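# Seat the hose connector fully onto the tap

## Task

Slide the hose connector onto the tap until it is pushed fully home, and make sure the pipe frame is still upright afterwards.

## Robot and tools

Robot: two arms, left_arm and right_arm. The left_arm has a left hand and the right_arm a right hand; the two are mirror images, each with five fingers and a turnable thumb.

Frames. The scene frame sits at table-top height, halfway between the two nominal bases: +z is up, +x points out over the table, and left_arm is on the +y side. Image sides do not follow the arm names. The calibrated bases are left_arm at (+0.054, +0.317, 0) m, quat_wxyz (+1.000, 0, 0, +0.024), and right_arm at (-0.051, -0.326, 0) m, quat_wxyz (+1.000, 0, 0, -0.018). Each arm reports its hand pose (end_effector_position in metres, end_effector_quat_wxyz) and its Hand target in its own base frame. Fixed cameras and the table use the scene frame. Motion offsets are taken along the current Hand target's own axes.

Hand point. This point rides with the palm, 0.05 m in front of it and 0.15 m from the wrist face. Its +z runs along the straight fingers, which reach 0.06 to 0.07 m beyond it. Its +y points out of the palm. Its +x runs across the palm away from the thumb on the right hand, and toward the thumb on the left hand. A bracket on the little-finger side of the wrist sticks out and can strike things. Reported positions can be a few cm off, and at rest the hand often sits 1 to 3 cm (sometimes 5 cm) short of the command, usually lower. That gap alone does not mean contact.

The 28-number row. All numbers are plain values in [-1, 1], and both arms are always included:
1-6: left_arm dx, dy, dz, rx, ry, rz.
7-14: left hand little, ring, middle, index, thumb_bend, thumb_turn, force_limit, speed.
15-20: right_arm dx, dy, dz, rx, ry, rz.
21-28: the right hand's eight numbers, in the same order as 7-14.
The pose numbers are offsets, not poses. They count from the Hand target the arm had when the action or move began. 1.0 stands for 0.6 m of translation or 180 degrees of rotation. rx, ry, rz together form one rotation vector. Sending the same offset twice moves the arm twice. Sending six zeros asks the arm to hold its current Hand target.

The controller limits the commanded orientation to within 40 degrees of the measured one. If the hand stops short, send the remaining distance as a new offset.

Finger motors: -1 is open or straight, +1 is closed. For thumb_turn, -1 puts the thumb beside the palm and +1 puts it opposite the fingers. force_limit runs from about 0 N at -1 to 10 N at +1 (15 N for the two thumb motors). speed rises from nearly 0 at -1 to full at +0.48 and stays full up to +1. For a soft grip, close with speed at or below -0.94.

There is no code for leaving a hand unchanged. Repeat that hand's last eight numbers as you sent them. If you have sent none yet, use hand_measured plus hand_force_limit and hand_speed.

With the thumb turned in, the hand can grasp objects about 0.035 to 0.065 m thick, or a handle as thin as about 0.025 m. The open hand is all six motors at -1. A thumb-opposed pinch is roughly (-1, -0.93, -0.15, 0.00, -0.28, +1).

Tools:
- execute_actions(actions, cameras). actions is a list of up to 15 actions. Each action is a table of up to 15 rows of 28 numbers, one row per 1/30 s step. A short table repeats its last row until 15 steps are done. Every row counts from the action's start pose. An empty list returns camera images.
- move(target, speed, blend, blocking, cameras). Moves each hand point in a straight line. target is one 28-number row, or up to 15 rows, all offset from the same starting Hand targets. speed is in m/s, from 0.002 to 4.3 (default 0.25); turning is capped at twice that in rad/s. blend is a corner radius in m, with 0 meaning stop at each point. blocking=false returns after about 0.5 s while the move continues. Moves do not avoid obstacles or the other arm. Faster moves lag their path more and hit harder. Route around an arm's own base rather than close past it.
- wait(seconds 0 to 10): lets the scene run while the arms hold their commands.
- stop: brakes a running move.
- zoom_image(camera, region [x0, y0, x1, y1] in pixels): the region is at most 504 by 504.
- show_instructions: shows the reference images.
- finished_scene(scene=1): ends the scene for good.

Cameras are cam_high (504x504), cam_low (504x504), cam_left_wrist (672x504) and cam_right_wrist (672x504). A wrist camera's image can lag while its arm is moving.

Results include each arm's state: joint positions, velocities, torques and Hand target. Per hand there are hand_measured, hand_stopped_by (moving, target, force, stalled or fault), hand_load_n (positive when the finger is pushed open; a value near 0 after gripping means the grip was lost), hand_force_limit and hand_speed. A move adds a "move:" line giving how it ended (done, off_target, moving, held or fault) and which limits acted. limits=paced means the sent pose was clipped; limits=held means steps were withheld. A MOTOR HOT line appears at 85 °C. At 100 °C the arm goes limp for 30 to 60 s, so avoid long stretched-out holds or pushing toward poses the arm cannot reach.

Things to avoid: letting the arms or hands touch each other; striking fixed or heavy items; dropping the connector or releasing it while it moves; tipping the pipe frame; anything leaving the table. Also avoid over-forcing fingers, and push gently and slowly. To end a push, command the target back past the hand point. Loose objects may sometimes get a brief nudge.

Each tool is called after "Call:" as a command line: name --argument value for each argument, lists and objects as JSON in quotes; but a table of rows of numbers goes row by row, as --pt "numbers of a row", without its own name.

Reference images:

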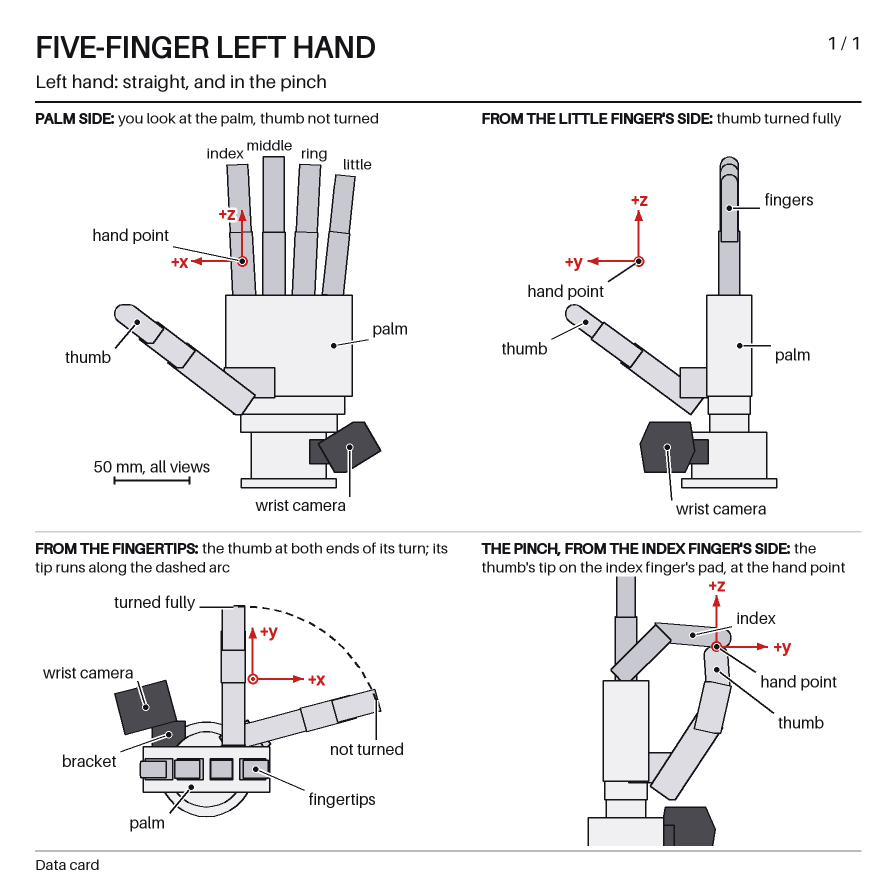

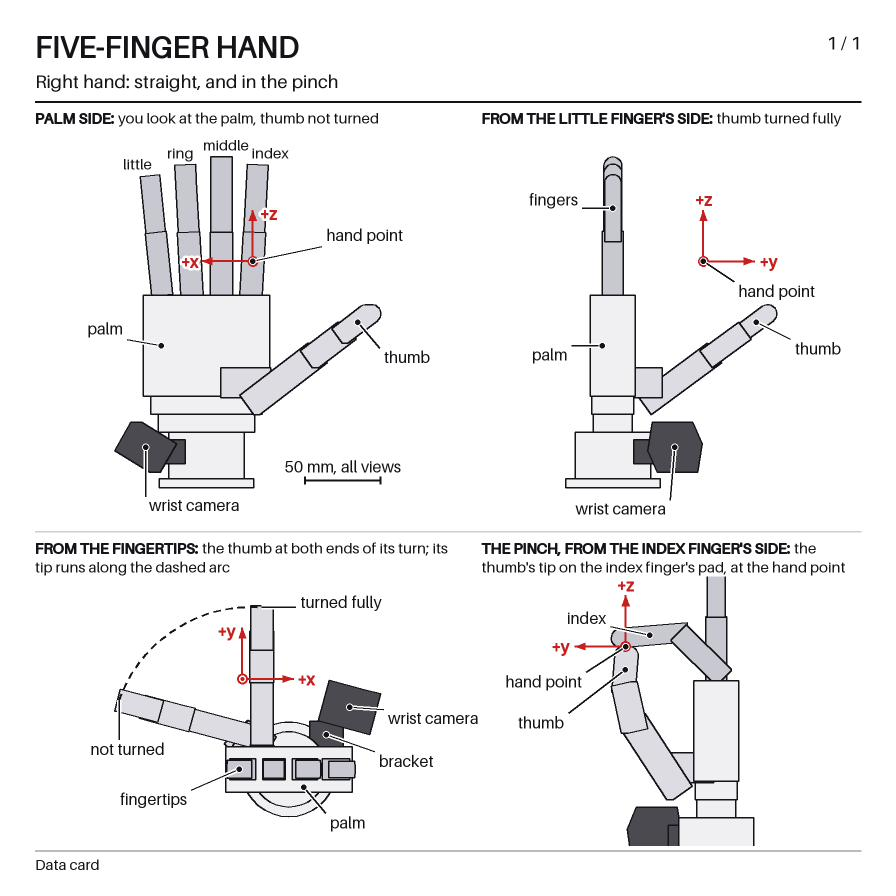

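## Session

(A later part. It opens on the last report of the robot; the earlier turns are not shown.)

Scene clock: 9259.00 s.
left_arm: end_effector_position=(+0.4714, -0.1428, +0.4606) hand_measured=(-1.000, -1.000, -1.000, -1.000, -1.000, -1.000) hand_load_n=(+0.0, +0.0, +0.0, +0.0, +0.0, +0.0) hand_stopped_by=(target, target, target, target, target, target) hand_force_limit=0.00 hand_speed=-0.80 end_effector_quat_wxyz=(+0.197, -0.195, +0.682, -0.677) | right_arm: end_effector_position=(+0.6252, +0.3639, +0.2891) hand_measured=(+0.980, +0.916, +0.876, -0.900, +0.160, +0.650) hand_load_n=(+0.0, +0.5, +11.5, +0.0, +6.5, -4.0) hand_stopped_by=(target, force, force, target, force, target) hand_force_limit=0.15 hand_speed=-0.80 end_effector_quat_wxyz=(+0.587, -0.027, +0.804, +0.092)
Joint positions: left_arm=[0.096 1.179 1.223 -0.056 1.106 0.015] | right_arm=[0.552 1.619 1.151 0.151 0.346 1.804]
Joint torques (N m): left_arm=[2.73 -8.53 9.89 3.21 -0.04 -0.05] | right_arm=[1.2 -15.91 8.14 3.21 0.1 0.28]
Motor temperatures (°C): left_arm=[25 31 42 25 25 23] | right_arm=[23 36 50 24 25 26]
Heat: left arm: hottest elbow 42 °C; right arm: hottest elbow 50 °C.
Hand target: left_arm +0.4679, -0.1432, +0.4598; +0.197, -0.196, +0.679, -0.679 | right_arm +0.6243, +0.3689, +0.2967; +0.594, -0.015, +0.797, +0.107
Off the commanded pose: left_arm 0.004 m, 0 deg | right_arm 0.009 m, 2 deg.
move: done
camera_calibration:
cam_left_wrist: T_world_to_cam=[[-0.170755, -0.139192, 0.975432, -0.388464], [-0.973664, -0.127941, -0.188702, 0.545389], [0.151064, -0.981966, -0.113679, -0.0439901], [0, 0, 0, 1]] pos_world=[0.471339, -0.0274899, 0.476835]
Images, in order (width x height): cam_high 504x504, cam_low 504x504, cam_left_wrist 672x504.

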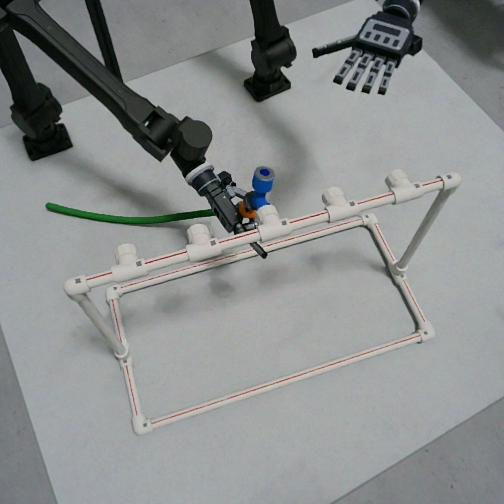

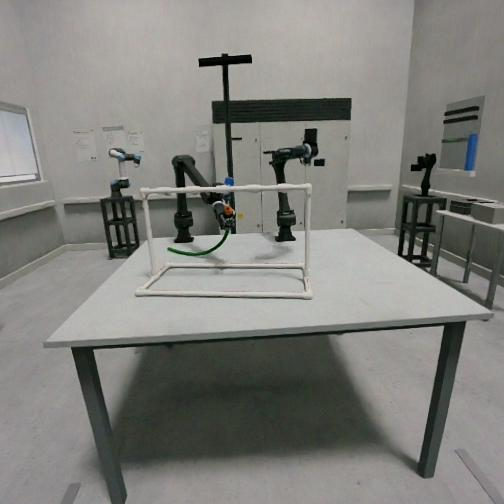

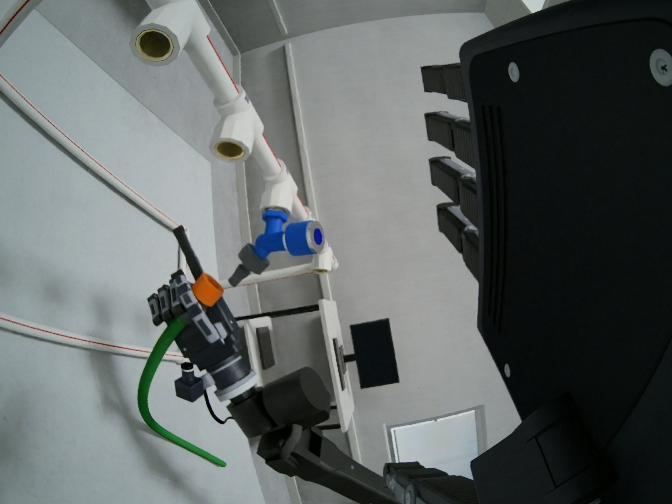

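Call:
move --target '[0.2323,-0.2,0.0412,0,0,0,-1,-1,-1,-1,-1,-1,0,-0.8,0,0,0,0,0,0,0.98,0.98,0.985,-0.9,0.88,0.65,0.15,-0.8]' --speed 0.12 --cameras '["cam_left_wrist"]'

Scene clock: 9380.73 s.
left_arm: end_effector_position=(+0.3696, -0.2360, +0.5507) hand_measured=(-1.000, -1.000, -1.000, -1.000, -1.000, -1.000) hand_load_n=(+0.0, +0.0, +0.0, +0.0, +0.0, -0.5) hand_stopped_by=(target, target, target, target, target, target) hand_force_limit=0.00 hand_speed=-0.80 end_effector_quat_wxyz=(+0.187, -0.211, +0.686, -0.671) | right_arm: end_effector_position=(+0.6252, +0.3639, +0.2891) hand_measured=(+0.980, +0.916, +0.876, -0.900, +0.160, +0.650) hand_load_n=(+0.0, +0.0, +11.5, +0.0, +6.0, -4.5) hand_stopped_by=(target, force, force, target, force, target) hand_force_limit=0.15 hand_speed=-0.80 end_effector_quat_wxyz=(+0.587, -0.027, +0.804, +0.092)
Joint positions: left_arm=[-0.189 0.98 1.344 -0.406 0.811 0.003] | right_arm=[0.552 1.619 1.151 0.151 0.346 1.804]
Joint torques (N m): left_arm=[1.9 -3.96 16.02 2.09 -0.02 0.04] | right_arm=[1.2 -16.38 8.17 3.18 0.1 0.29]
Heat: left arm: hottest elbow 43 °C; right arm: hottest elbow 51 °C.
Hand target: left_arm +0.3633, -0.2386, +0.5798; +0.197, -0.196, +0.679, -0.679 | right_arm +0.6243, +0.3689, +0.2967; +0.594, -0.015, +0.797, +0.107
Off the commanded pose: left_arm 0.030 m, 2 deg | right_arm 0.009 m, 2 deg.
move: off_target (left_arm)
camera_calibration:
cam_left_wrist: T_world_to_cam=[[-0.131192, -0.143609, 0.9809, -0.525389], [-0.979079, -0.13647, -0.150928, 0.430428], [0.155539, -0.98018, -0.122701, -0.106171], [0, 0, 0, 1]] pos_world=[0.36901, -0.120777, 0.567291]
Images, in order (width x height): cam_left_wrist 672x504.

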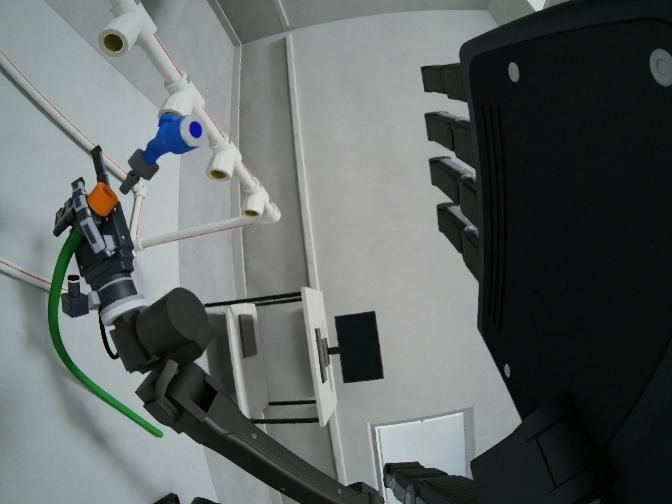

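Call:
zoom_image --camera "cam_left_wrist" --region '[70, 110, 190, 230]'

Call:
zoom_image --camera "cam_left_wrist" --region '[80, 140, 160, 220]'

Scaled by 4.200 from the camera's 672x504 image, which has a finer 960x720 frame.

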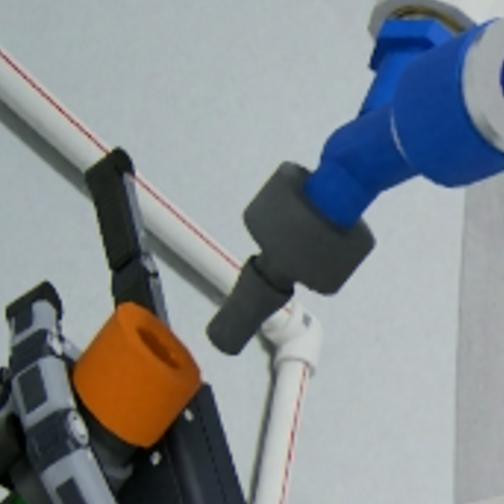

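Scaled by 6.300 from the camera's 672x504 image, which has a finer 960x720 frame.

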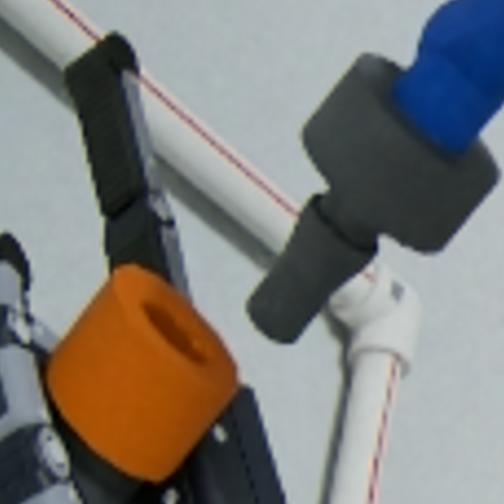

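Call:
move --target '[0,0,0,0,0,0,-1,-1,-1,-1,-1,-1,0,-0.8,-0.0382,-0.0055,-0.0375,-0.0051,-0.0427,-0.0722,0.98,0.98,0.985,-0.9,0.88,0.65,0.15,-0.8]' --speed 0.05 --cameras '["cam_left_wrist"]'

Call:
zoom_image --camera "cam_left_wrist" --region '[80, 140, 160, 220]'

Scene clock: 9534.20 s.
left_arm: end_effector_position=(+0.3695, -0.2360, +0.5506) hand_measured=(-1.000, -1.000, -1.000, -1.000, -1.000, -1.000) hand_load_n=(+0.0, +0.0, +0.0, +0.0, +0.0, -0.5) hand_stopped_by=(target, target, target, target, target, target) hand_force_limit=0.00 hand_speed=-0.80 end_effector_quat_wxyz=(+0.187, -0.211, +0.686, -0.671) | right_arm: end_effector_position=(+0.6102, +0.3681, +0.3001) hand_measured=(+0.980, +0.916, +0.876, -0.900, +0.160, +0.650) hand_load_n=(+0.0, +0.0, +11.0, +0.0, +6.0, -3.5) hand_stopped_by=(target, force, force, target, force, target) hand_force_limit=0.15 hand_speed=-0.80 end_effector_quat_wxyz=(+0.636, -0.112, +0.762, +0.043)
Joint positions: left_arm=[-0.189 0.98 1.344 -0.407 0.811 0.003] | right_arm=[0.552 1.595 1.098 0.298 0.333 1.558]
Joint torques (N m): left_arm=[1.9 -4.01 16.05 2.11 -0.02 0.04] | right_arm=[-0.38 -18.26 7.88 3.23 -0.11 -0.05]
Motor temperatures (°C): left_arm=[25 30 57 25 25 23] | right_arm=[23 38 50 24 24 26]
Heat: left arm: hottest elbow 57 °C; right arm: hottest elbow 50 °C.
Hand target: left_arm +0.3633, -0.2386, +0.5797; +0.197, -0.196, +0.679, -0.679 | right_arm +0.6102, +0.3591, +0.3240; +0.654, -0.103, +0.748, +0.046
Off the commanded pose: left_arm 0.030 m, 2 deg | right_arm 0.026 m, 3 deg.
move: off_target (left_arm, right_arm)
camera_calibration:
cam_left_wrist: T_world_to_cam=[[-0.130891, -0.143655, 0.980934, -0.525427], [-0.979136, -0.1364, -0.150626, 0.430271], [0.155437, -0.980183, -0.122804, -0.106088], [0, 0, 0, 1]] pos_world=[0.36901, -0.120777, 0.567191]
Images, in order (width x height): cam_left_wrist 672x504.

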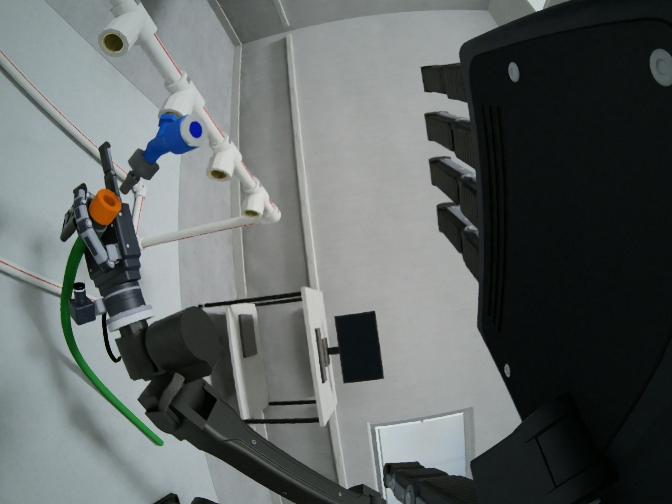

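Scaled by 6.300 from the camera's 672x504 image, which has a finer 960x720 frame.

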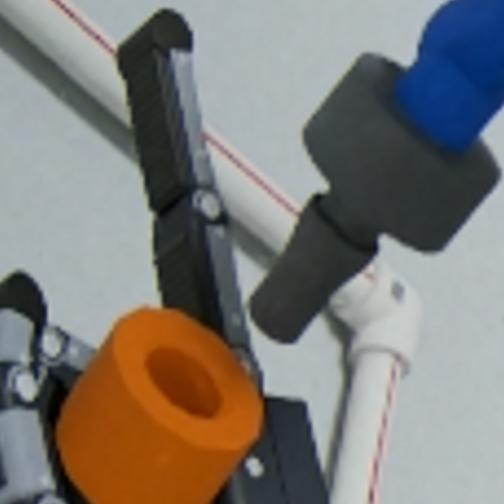

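Call:
move --target '[-0.2323,0.2,-0.0412,0,0,0,-1,-1,-1,-1,-1,-1,0,-0.8,0,0,0,0,0,0,0.98,0.98,0.985,-0.9,0.88,0.65,0.15,-0.8]' --speed 0.12 --cameras '["cam_left_wrist"]'

Call:
zoom_image --camera "cam_left_wrist" --region '[180, 235, 270, 325]'

Scene clock: 9546.23 s.
left_arm: end_effector_position=(+0.4622, -0.1465, +0.4702) hand_measured=(-1.000, -1.000, -1.000, -1.000, -1.000, -1.000) hand_load_n=(+0.0, +0.0, +0.0, +0.0, +0.0, -0.5) hand_stopped_by=(target, target, target, target, target, target) hand_force_limit=0.00 hand_speed=-0.80 end_effector_quat_wxyz=(+0.200, -0.191, +0.679, -0.680) | right_arm: end_effector_position=(+0.6102, +0.3681, +0.3002) hand_measured=(+0.980, +0.916, +0.876, -0.900, +0.160, +0.650) hand_load_n=(+0.0, +0.0, +11.0, +0.0, +6.5, -3.5) hand_stopped_by=(target, force, force, target, force, target) hand_force_limit=0.15 hand_speed=-0.80 end_effector_quat_wxyz=(+0.637, -0.112, +0.762, +0.043)
Joint positions: left_arm=[0.09 1.154 1.219 -0.055 1.101 0.003] | right_arm=[0.552 1.595 1.098 0.299 0.333 1.557]
Joint torques (N m): left_arm=[3.25 -5.95 10.18 3.18 0.13 0.06] | right_arm=[-0.26 -18.26 7.87 3.26 -0.11 -0.06]
Motor temperatures (°C): left_arm=[25 30 56 25 25 23] | right_arm=[23 37 49 24 24 26]
Heat: left arm: hottest elbow 56 °C; right arm: hottest elbow 49 °C.
Hand target: left_arm +0.4679, -0.1432, +0.4600; +0.197, -0.196, +0.679, -0.679 | right_arm +0.6102, +0.3591, +0.3240; +0.655, -0.103, +0.748, +0.046
Off the commanded pose: left_arm 0.012 m, 1 deg | right_arm 0.025 m, 3 deg.
move: off_target (left_arm, right_arm)
camera_calibration:
cam_left_wrist: T_world_to_cam=[[-0.183362, -0.134861, 0.973751, -0.392663], [-0.971391, -0.127221, -0.200537, 0.542323], [0.150926, -0.982663, -0.107675, -0.0479655], [0, 0, 0, 1]] pos_world=[0.462047, -0.0310938, 0.485947]
Images, in order (width x height): cam_left_wrist 672x504.

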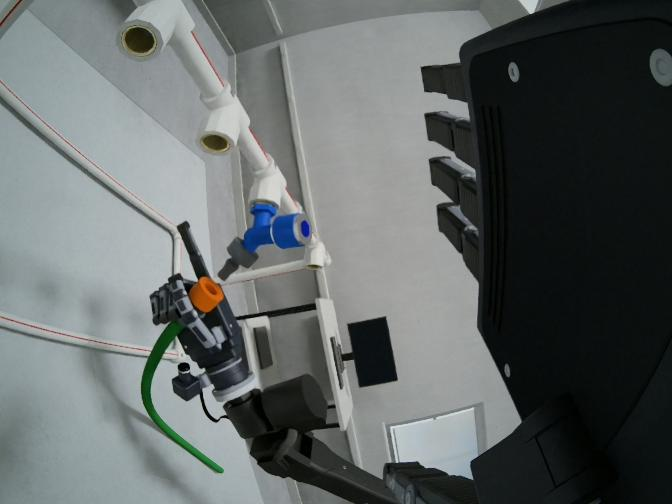

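Scaled by 5.600 from the camera's 672x504 image, which has a finer 960x720 frame.

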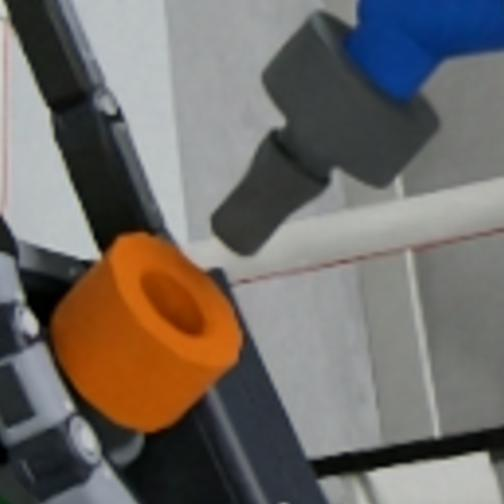

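Call:
zoom_image --camera "cam_left_wrist" --region '[186, 270, 226, 310]'

Call:
zoom_image --camera "cam_left_wrist" --region '[210, 230, 260, 280]'

Scaled by 12.600 from the camera's 672x504 image, which has a finer 960x720 frame.

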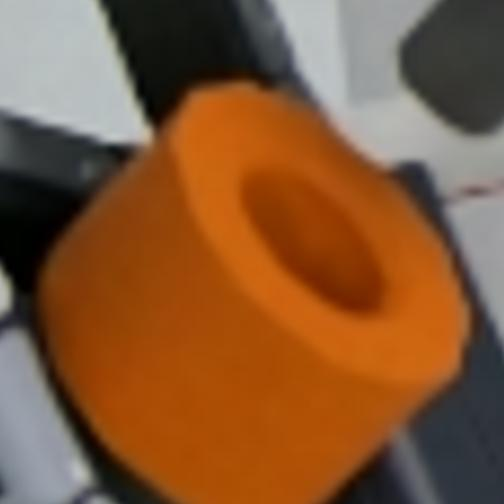

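Scaled by 10.080 from the camera's 672x504 image, which has a finer 960x720 frame.

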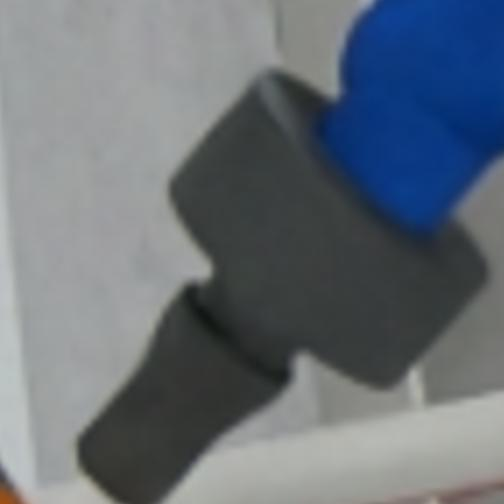

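Call:
move --target '[0,0,0,0,0,0,-1,-1,-1,-1,-1,-1,0,-0.8,-0.0902,-0.0262,0.0157,0.0006,-0.0258,0.0082,0.98,0.98,0.985,-0.9,0.88,0.65,0.15,-0.8]' --speed 0.05 --cameras '["cam_left_wrist"]'

Call:
zoom_image --camera "cam_left_wrist" --region '[180, 225, 270, 315]'

Scene clock: 9651.03 s.
left_arm: end_effector_position=(+0.4622, -0.1465, +0.4702) hand_measured=(-1.000, -1.000, -1.000, -1.000, -1.000, -1.000) hand_load_n=(+0.0, +0.0, -0.5, +0.0, +0.0, -0.5) hand_stopped_by=(target, target, target, target, target, target) hand_force_limit=0.00 hand_speed=-0.80 end_effector_quat_wxyz=(+0.200, -0.191, +0.679, -0.680) | right_arm: end_effector_position=(+0.6156, +0.3552, +0.3110) hand_measured=(+0.980, +0.916, +0.876, -0.900, +0.160, +0.650) hand_load_n=(+0.0, +0.0, +11.0, +0.0, +6.0, -3.5) hand_stopped_by=(target, force, force, target, force, target) hand_force_limit=0.15 hand_speed=-0.80 end_effector_quat_wxyz=(+0.643, -0.111, +0.757, +0.046)
Joint positions: left_arm=[0.09 1.154 1.219 -0.054 1.101 0.003] | right_arm=[0.523 1.581 1.099 0.304 0.3 1.55]
Joint torques (N m): left_arm=[3.14 -5.95 10.21 3.14 0.13 0.06] | right_arm=[-0.62 -18.37 13.27 3.3 -0.16 -0.03]
Motor temperatures (°C): left_arm=[25 30 48 25 25 23] | right_arm=[23 37 47 24 24 25]
Heat: left arm: hottest elbow 48 °C; right arm: hottest elbow 47 °C.
Hand target: left_arm +0.4679, -0.1432, +0.4600; +0.197, -0.196, +0.679, -0.679 | right_arm +0.6293, +0.3507, +0.3773; +0.684, -0.090, +0.722, +0.058
Off the commanded pose: left_arm 0.012 m, 1 deg | right_arm 0.068 m, 7 deg.
move: off_target (left_arm, right_arm)
camera_calibration:
cam_left_wrist: T_world_to_cam=[[-0.183755, -0.134928, 0.973668, -0.392443], [-0.971301, -0.127265, -0.200944, 0.542478], [0.151026, -0.982649, -0.10767, -0.0480135], [0, 0, 0, 1]] pos_world=[0.462047, -0.0310937, 0.485947]
Images, in order (width x height): cam_left_wrist 672x504.

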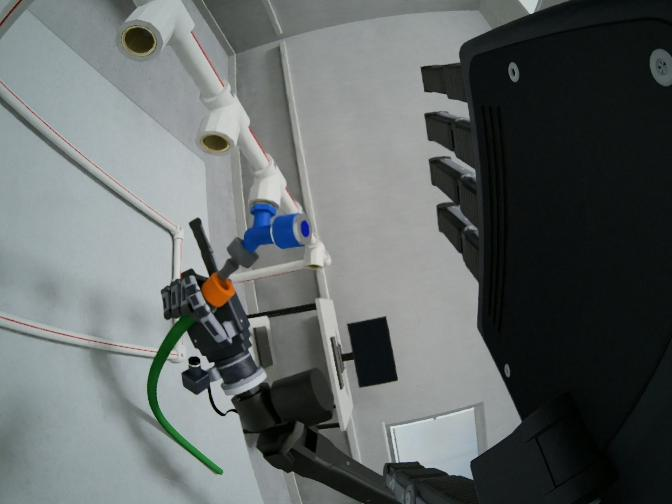

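Scaled by 5.600 from the camera's 672x504 image, which has a finer 960x720 frame.

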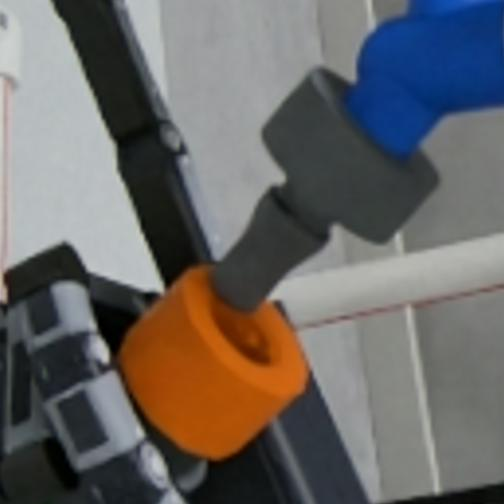

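Call:
wait --seconds 0.1 --cameras '["all"]'

Scene clock: 9703.87 s.
left_arm: end_effector_position=(+0.4622, -0.1465, +0.4702) hand_measured=(-1.000, -1.000, -1.000, -1.000, -1.000, -1.000) hand_load_n=(+0.0, +0.0, +0.0, +0.0, +0.0, +0.0) hand_stopped_by=(target, target, target, target, target, target) hand_force_limit=0.00 hand_speed=-0.80 end_effector_quat_wxyz=(+0.200, -0.191, +0.679, -0.680) | right_arm: end_effector_position=(+0.6155, +0.3553, +0.3110) hand_measured=(+0.980, +0.916, +0.876, -0.900, +0.160, +0.650) hand_load_n=(+0.0, +0.0, +11.5, +0.0, +6.0, -3.5) hand_stopped_by=(target, force, force, target, force, target) hand_force_limit=0.15 hand_speed=-0.80 end_effector_quat_wxyz=(+0.643, -0.112, +0.757, +0.047)
Joint positions: left_arm=[0.09 1.154 1.219 -0.054 1.101 0.003] | right_arm=[0.523 1.581 1.099 0.304 0.3 1.55]
Joint torques (N m): left_arm=[3.19 -5.95 10.21 3.17 0.13 0.06] | right_arm=[-0.56 -18.32 13.27 3.33 -0.11 -0.03]
Motor temperatures (°C): left_arm=[25 30 47 25 25 23] | right_arm=[23 38 56 24 24 25]
Heat: left arm: hottest elbow 47 °C; right arm: hottest elbow 56 °C.
Hand target: left_arm +0.4679, -0.1432, +0.4600; +0.197, -0.196, +0.679, -0.679 | right_arm +0.6293, +0.3507, +0.3773; +0.684, -0.090, +0.722, +0.058
Off the commanded pose: left_arm 0.012 m, 1 deg | right_arm 0.068 m, 7 deg.
wait: 0.10 s; at rest from the start
camera_calibration:
cam_left_wrist: T_world_to_cam=[[-0.183755, -0.134928, 0.973668, -0.392443], [-0.971301, -0.127265, -0.200944, 0.542478], [0.151026, -0.982649, -0.10767, -0.0480135], [0, 0, 0, 1]] pos_world=[0.462047, -0.0310937, 0.485947]
cam_right_wrist: T_world_to_cam=[[-0.28495, 0.898928, -0.332764, -0.044785], [-0.51022, 0.151648, 0.846569, -0.0171499], [0.811467, 0.411013, 0.415439, -0.664453], [0, 0, 0, 1]] pos_world=[0.51767, 0.315958, 0.275655]

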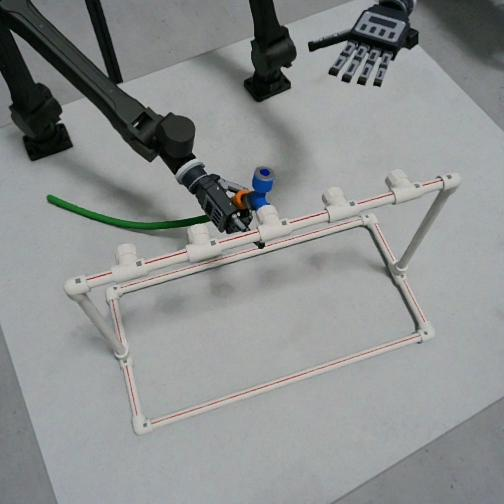

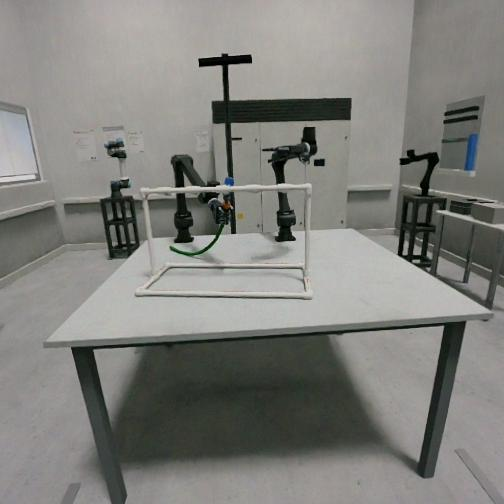

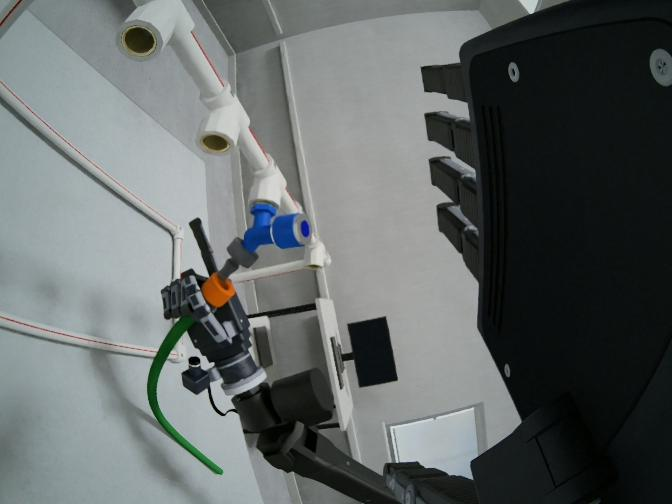

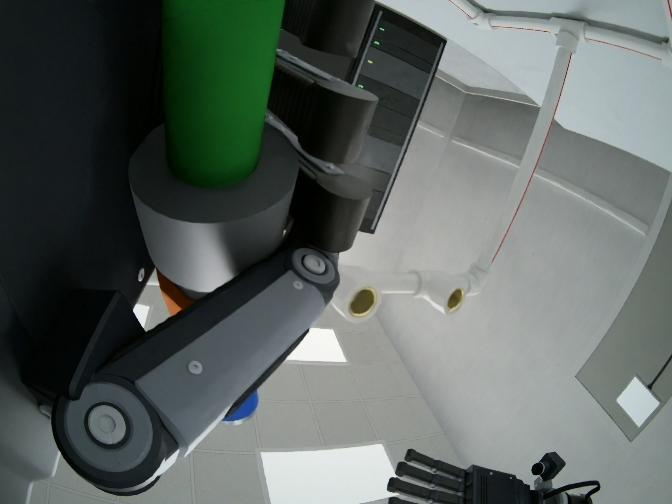

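Call:
zoom_image --camera "cam_left_wrist" --region '[190, 230, 270, 310]'

Call:
zoom_image --camera "cam_high" --region '[210, 160, 290, 240]'

Call:
zoom_image --camera "cam_low" --region '[200, 165, 260, 225]'

Scaled by 6.300 from the camera's 672x504 image, which has a finer 960x720 frame.

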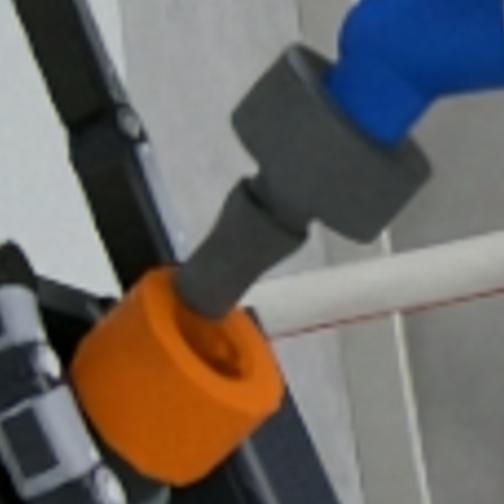

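Scaled by 6.300.

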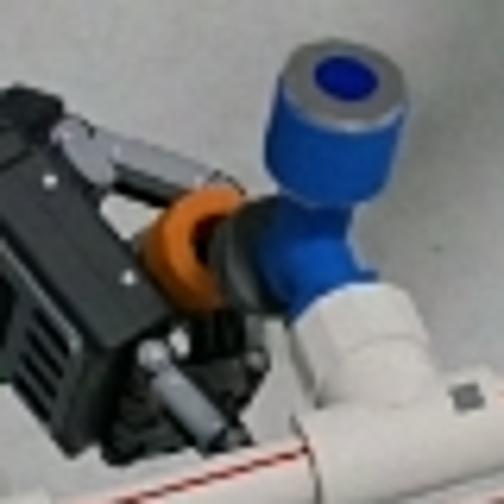

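Scaled by 8.400.

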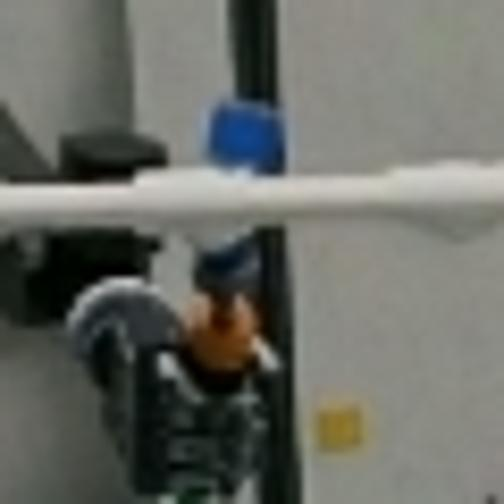

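Call:
zoom_image --camera "cam_left_wrist" --region '[200, 262, 240, 302]'

Scaled by 12.600 from the camera's 672x504 image, which has a finer 960x720 frame.

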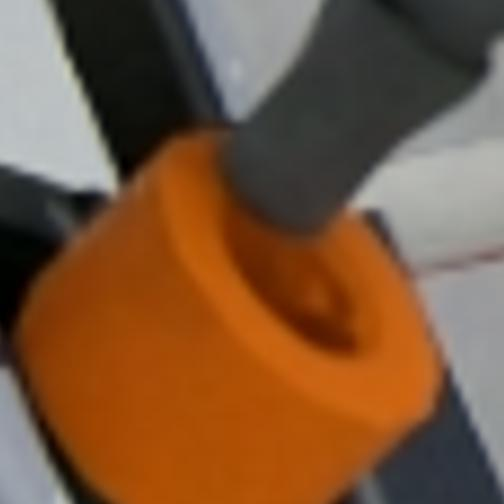

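Call:
move --target '[0,0,0,0,0,0,-1,-1,-1,-1,-1,-1,0,-0.8, 0.00803,0.00418,0.02058,-0.00007,0.0036,-0.00116,0.98,0.98,0.985,-0.9,0.88,0.65,0.15,-0.8]' --speed 0.05 --cameras '["cam_left_wrist", "cam_high"]'

Scene clock: 9821.63 s.
left_arm: end_effector_position=(+0.4622, -0.1465, +0.4702) hand_measured=(-1.000, -1.000, -1.000, -1.000, -1.000, -1.000) hand_load_n=(+0.0, +0.0, +0.0, +0.0, -0.5, -0.5) hand_stopped_by=(target, target, target, target, target, target) hand_force_limit=0.00 hand_speed=-0.80 end_effector_quat_wxyz=(+0.200, -0.191, +0.679, -0.680) | right_arm: end_effector_position=(+0.6180, +0.3560, +0.3118) hand_measured=(+0.980, +0.916, +0.876, -0.900, +0.160, +0.650) hand_load_n=(+0.0, +0.0, +11.0, +0.0, +6.0, -3.5) hand_stopped_by=(target, force, force, target, force, target) hand_force_limit=0.15 hand_speed=-0.80 end_effector_quat_wxyz=(+0.644, -0.114, +0.755, +0.045)
Joint positions: left_arm=[0.09 1.154 1.219 -0.054 1.101 0.003] | right_arm=[0.521 1.587 1.107 0.304 0.297 1.543]
Joint torques (N m): left_arm=[3.19 -5.95 10.19 3.14 0.14 0.06] | right_arm=[-0.62 -16.38 14.9 2.89 -0.12 0.05]
Motor temperatures (°C): left_arm=[25 30 47 25 25 23] | right_arm=[23 38 59 24 24 25]
Heat: left arm: hottest elbow 47 °C; right arm: hottest elbow 59 °C.
Hand target: left_arm +0.4679, -0.1432, +0.4600; +0.197, -0.196, +0.679, -0.679 | right_arm +0.6407, +0.3553, +0.3716; +0.680, -0.092, +0.726, +0.056
Off the commanded pose: left_arm 0.012 m, 1 deg | right_arm 0.064 m, 6 deg.
move: off_target (left_arm, right_arm)
camera_calibration:
cam_left_wrist: T_world_to_cam=[[-0.183755, -0.134928, 0.973668, -0.392443], [-0.971301, -0.127265, -0.200944, 0.542478], [0.151026, -0.982649, -0.10767, -0.0480135], [0, 0, 0, 1]] pos_world=[0.462047, -0.0310937, 0.485947]
Images, in order (width x height): cam_high 504x504, cam_left_wrist 672x504.

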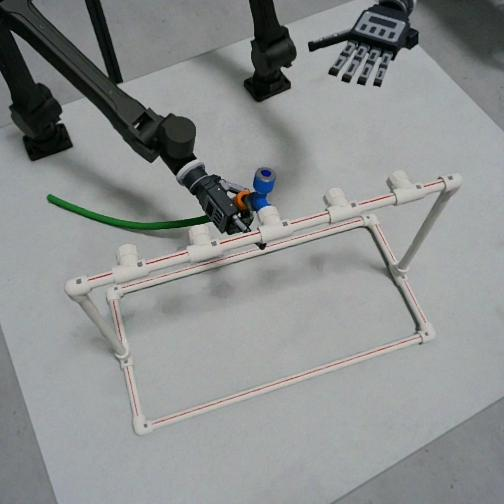

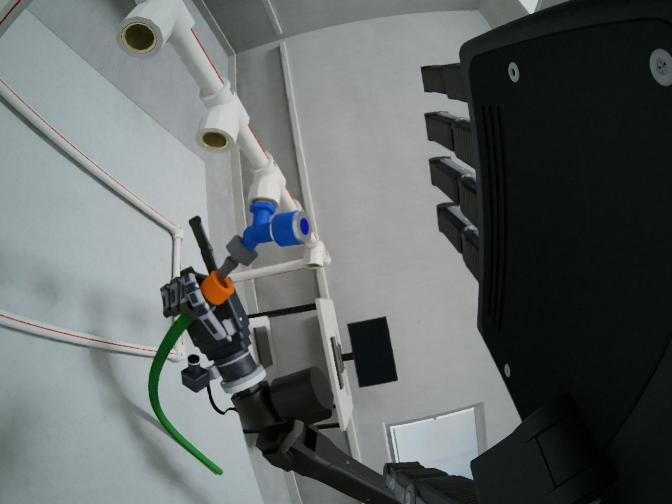

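Call:
zoom_image --camera "cam_left_wrist" --region '[200, 262, 240, 302]'

Call:
zoom_image --camera "cam_left_wrist" --region '[190, 230, 270, 310]'

Scaled by 12.600 from the camera's 672x504 image, which has a finer 960x720 frame.

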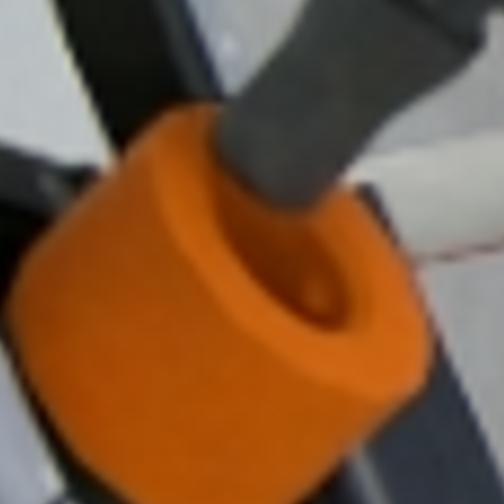

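Scaled by 6.300 from the camera's 672x504 image, which has a finer 960x720 frame.

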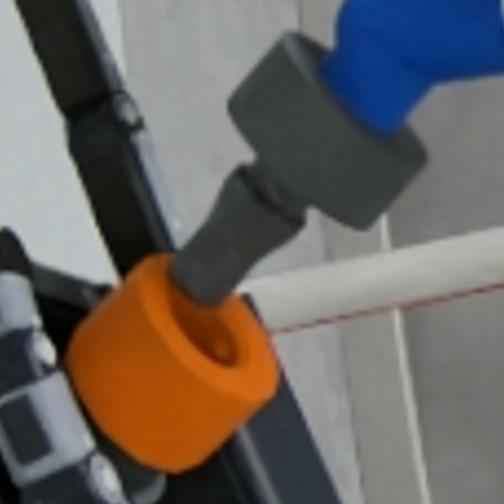

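Call:
zoom_image --camera "cam_high" --region '[210, 160, 290, 240]'

Scaled by 6.300.

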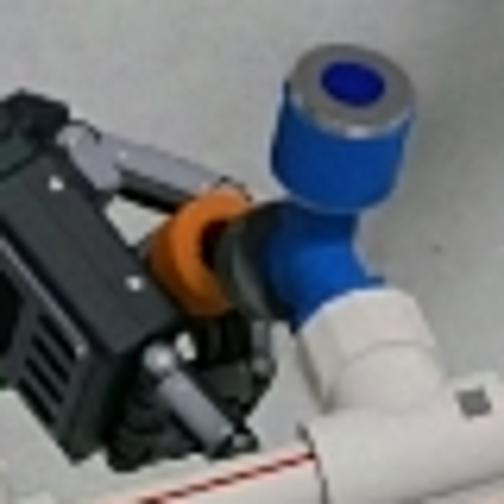

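Call:
move --target '[0.2323,-0.2,0.0412,0,0,0,-1,-1,-1,-1,-1,-1,0,-0.8, 0,0,0,0,0,0,0.98,0.98,0.985,-0.9,0.88,0.65,0.15,-0.8]' --speed 0.15 --cameras '["cam_left_wrist"]'

Scene clock: 9928.20 s.
left_arm: end_effector_position=(+0.3668, -0.2358, +0.5537) hand_measured=(-1.000, -1.000, -1.000, -1.000, -1.000, -1.000) hand_load_n=(+0.0, +0.0, +0.0, +0.0, +0.0, +0.0) hand_stopped_by=(target, target, target, target, target, target) hand_force_limit=0.00 hand_speed=-0.80 end_effector_quat_wxyz=(+0.188, -0.210, +0.684, -0.673) | right_arm: end_effector_position=(+0.6180, +0.3560, +0.3118) hand_measured=(+0.980, +0.916, +0.876, -0.900, +0.160, +0.650) hand_load_n=(+0.0, +0.0, +11.0, +0.0, +6.0, -3.5) hand_stopped_by=(target, force, force, target, force, target) hand_force_limit=0.15 hand_speed=-0.80 end_effector_quat_wxyz=(+0.644, -0.114, +0.755, +0.045)
Joint positions: left_arm=[-0.189 0.975 1.346 -0.407 0.811 0] | right_arm=[0.521 1.587 1.107 0.304 0.297 1.543]
Joint torques (N m): left_arm=[1.96 -3.43 15.92 2.22 -0.02 0.07] | right_arm=[-0.62 -16.38 14.91 2.88 -0.11 0.04]
Motor temperatures (°C): left_arm=[25 30 47 25 25 23] | right_arm=[23 38 60 24 24 25]
Heat: left arm: hottest elbow 47 °C; right arm: hottest elbow 60 °C.
Hand target: left_arm +0.3631, -0.2387, +0.5798; +0.197, -0.196, +0.679, -0.679 | right_arm +0.6407, +0.3553, +0.3716; +0.680, -0.092, +0.726, +0.056
Off the commanded pose: left_arm 0.026 m, 2 deg | right_arm 0.064 m, 6 deg.
move: off_target (left_arm, right_arm)
camera_calibration:
cam_left_wrist: T_world_to_cam=[[-0.135056, -0.140442, 0.980834, -0.526529], [-0.978534, -0.136611, -0.1543, 0.429842], [0.155663, -0.980619, -0.118977, -0.107334], [0, 0, 0, 1]] pos_world=[0.366212, -0.120479, 0.569992]
Images, in order (width x height): cam_left_wrist 672x504.

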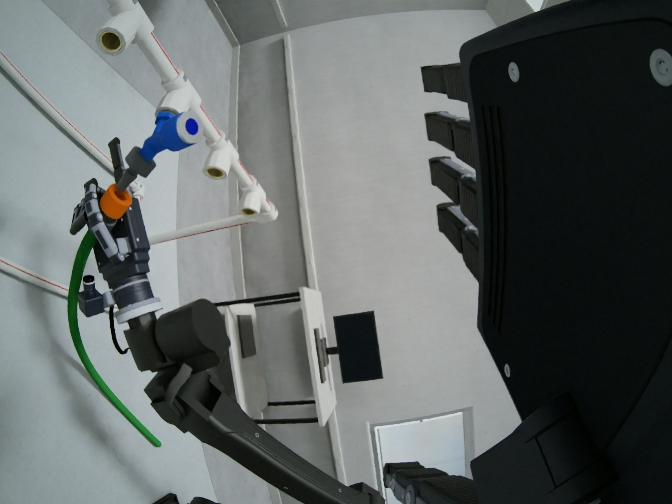

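Call:
zoom_image --camera "cam_left_wrist" --region '[96, 174, 136, 214]'

Call:
zoom_image --camera "cam_left_wrist" --region '[90, 140, 170, 220]'

Scaled by 12.600 from the camera's 672x504 image, which has a finer 960x720 frame.

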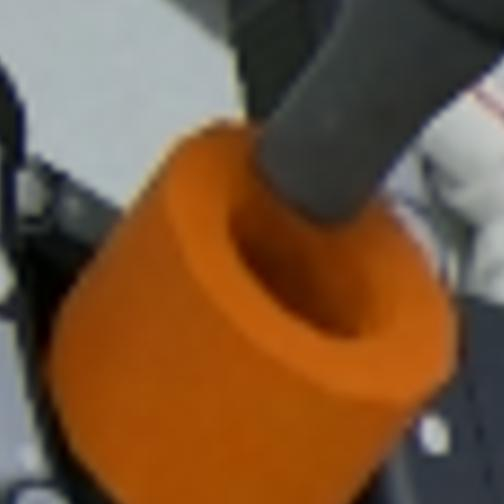

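Scaled by 6.300 from the camera's 672x504 image, which has a finer 960x720 frame.

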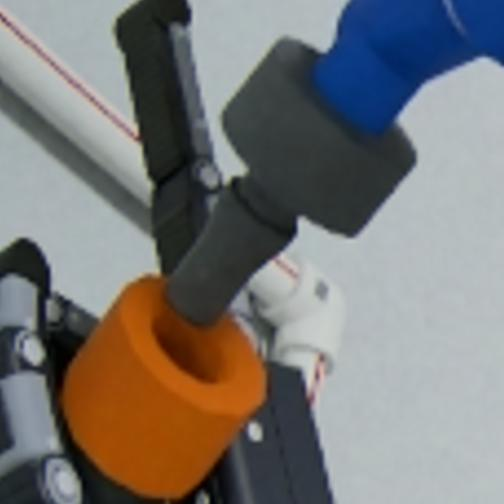

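Call:
move --target '[0,0,0,0,0,0,-1,-1,-1,-1,-1,-1,0,-0.8, 0.04597,0.00398,0.00933,-0.00019,0.00895,-0.00285,0.98,0.98,0.985,-0.9,0.88,0.65,0.15,-0.8]' --speed 0.06 --cameras '["cam_left_wrist"]'

Scene clock: 10021.17 s.
left_arm: end_effector_position=(+0.3668, -0.2358, +0.5537) hand_measured=(-1.000, -1.000, -1.000, -1.000, -1.000, -1.000) hand_load_n=(+0.0, +0.0, +0.0, +0.0, +0.0, +0.0) hand_stopped_by=(target, target, target, target, target, target) hand_force_limit=0.00 hand_speed=-0.80 end_effector_quat_wxyz=(+0.188, -0.210, +0.684, -0.673) | right_arm: end_effector_position=(+0.6263, +0.3567, +0.3008) hand_measured=(+0.980, +0.916, +0.876, -0.900, +0.160, +0.650) hand_load_n=(+0.0, +0.0, +11.0, +0.0, +6.0, -3.0) hand_stopped_by=(target, force, force, target, force, target) hand_force_limit=0.15 hand_speed=-0.80 end_effector_quat_wxyz=(+0.640, -0.114, +0.759, +0.042)
Joint positions: left_arm=[-0.189 0.975 1.346 -0.407 0.811 0] | right_arm=[0.516 1.615 1.12 0.308 0.297 1.543]
Joint torques (N m): left_arm=[1.96 -3.37 15.91 2.13 -0.02 0.08] | right_arm=[-0.38 -15.85 12.93 3.36 -0.11 0.05]
Motor temperatures (°C): left_arm=[25 30 51 25 25 23] | right_arm=[23 38 61 24 24 25]
Heat: left arm: hottest elbow 51 °C; right arm: hottest elbow 61 °C.
Hand target: left_arm +0.3631, -0.2387, +0.5798; +0.197, -0.196, +0.679, -0.679 | right_arm +0.6440, +0.3572, +0.3435; +0.670, -0.096, +0.735, +0.052
Off the commanded pose: left_arm 0.027 m, 2 deg | right_arm 0.046 m, 5 deg.
move: off_target (left_arm, right_arm)
camera_calibration:
cam_left_wrist: T_world_to_cam=[[-0.134656, -0.140488, 0.980883, -0.52661], [-0.97859, -0.136649, -0.153913, 0.429622], [0.155659, -0.980607, -0.119079, -0.107285], [0, 0, 0, 1]] pos_world=[0.366212, -0.120479, 0.569892]
Images, in order (width x height): cam_left_wrist 672x504.

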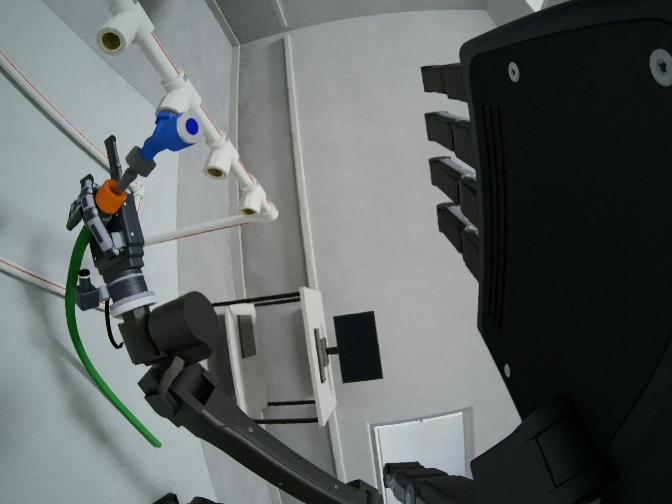

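Call:
zoom_image --camera "cam_left_wrist" --region '[90, 140, 170, 220]'

Call:
zoom_image --camera "cam_left_wrist" --region '[96, 174, 136, 214]'

Scaled by 6.300 from the camera's 672x504 image, which has a finer 960x720 frame.

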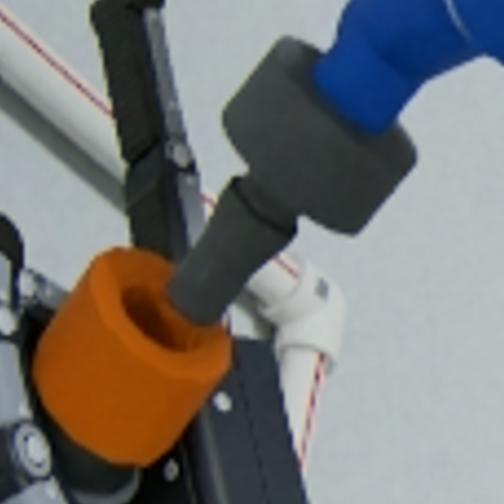

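Scaled by 12.600 from the camera's 672x504 image, which has a finer 960x720 frame.

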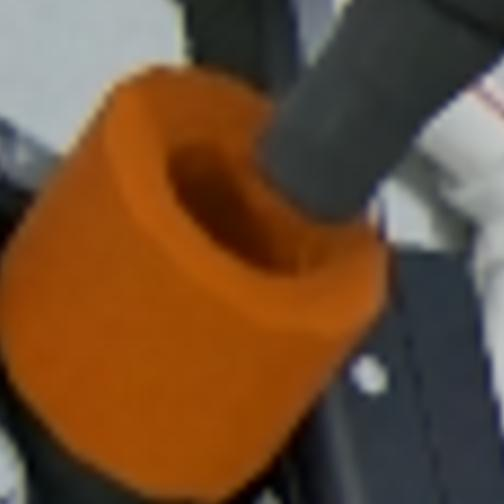

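Call:
move --target '[-0.2323,0.2,-0.0412,0,0,0,-1,-1,-1,-1,-1,-1,0,-0.8, 0,0,0,0,0,0,0.98,0.98,0.985,-0.9,0.88,0.65,0.15,-0.8]' --speed 0.2 --cameras '["cam_left_wrist"]'

Scene clock: 10053.00 s.
left_arm: end_effector_position=(+0.4627, -0.1463, +0.4696) hand_measured=(-1.000, -1.000, -1.000, -1.000, -1.000, -1.000) hand_load_n=(+0.0, +0.0, +0.0, +0.0, +0.0, +0.0) hand_stopped_by=(target, target, target, target, target, target) hand_force_limit=0.00 hand_speed=-0.80 end_effector_quat_wxyz=(+0.199, -0.192, +0.679, -0.680) | right_arm: end_effector_position=(+0.6264, +0.3568, +0.3010) hand_measured=(+0.980, +0.916, +0.876, -0.900, +0.160, +0.650) hand_load_n=(+0.0, +0.0, +11.0, +0.0, +6.0, -3.0) hand_stopped_by=(target, force, force, target, force, target) hand_force_limit=0.15 hand_speed=-0.80 end_effector_quat_wxyz=(+0.640, -0.114, +0.759, +0.042)
Joint positions: left_arm=[0.091 1.155 1.219 -0.055 1.101 0.002] | right_arm=[0.516 1.615 1.12 0.308 0.297 1.543]
Joint torques (N m): left_arm=[3.14 -6.12 10.21 3.17 0.13 0.07] | right_arm=[-0.44 -16.03 12.94 3.41 -0.11 0.04]
Motor temperatures (°C): left_arm=[25 30 52 25 25 23] | right_arm=[23 38 58 24 24 25]
Heat: left arm: hottest elbow 52 °C; right arm: hottest elbow 58 °C.
Hand target: left_arm +0.4678, -0.1432, +0.4600; +0.197, -0.196, +0.679, -0.679 | right_arm +0.6440, +0.3572, +0.3435; +0.670, -0.096, +0.735, +0.052
Off the commanded pose: left_arm 0.011 m, 1 deg | right_arm 0.046 m, 5 deg.
move: off_target (left_arm, right_arm)
camera_calibration:
cam_left_wrist: T_world_to_cam=[[-0.18091, -0.134186, 0.974303, -0.39324], [-0.971836, -0.127725, -0.198043, 0.541671], [0.151017, -0.98269, -0.1073, -0.0481445], [0, 0, 0, 1]] pos_world=[0.462546, -0.0308937, 0.485243]
Images, in order (width x height): cam_left_wrist 672x504.

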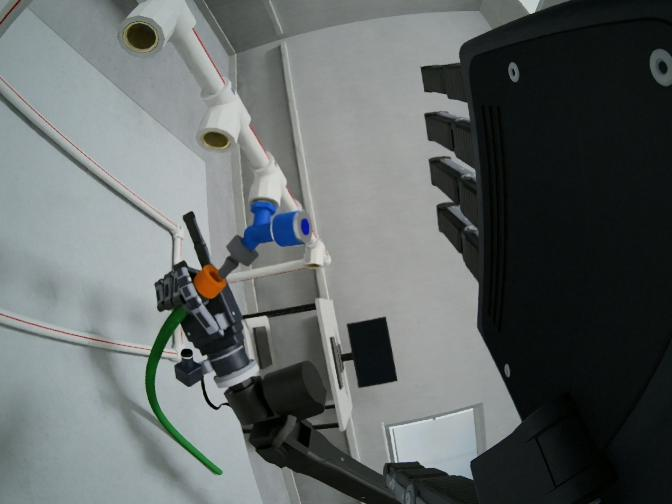

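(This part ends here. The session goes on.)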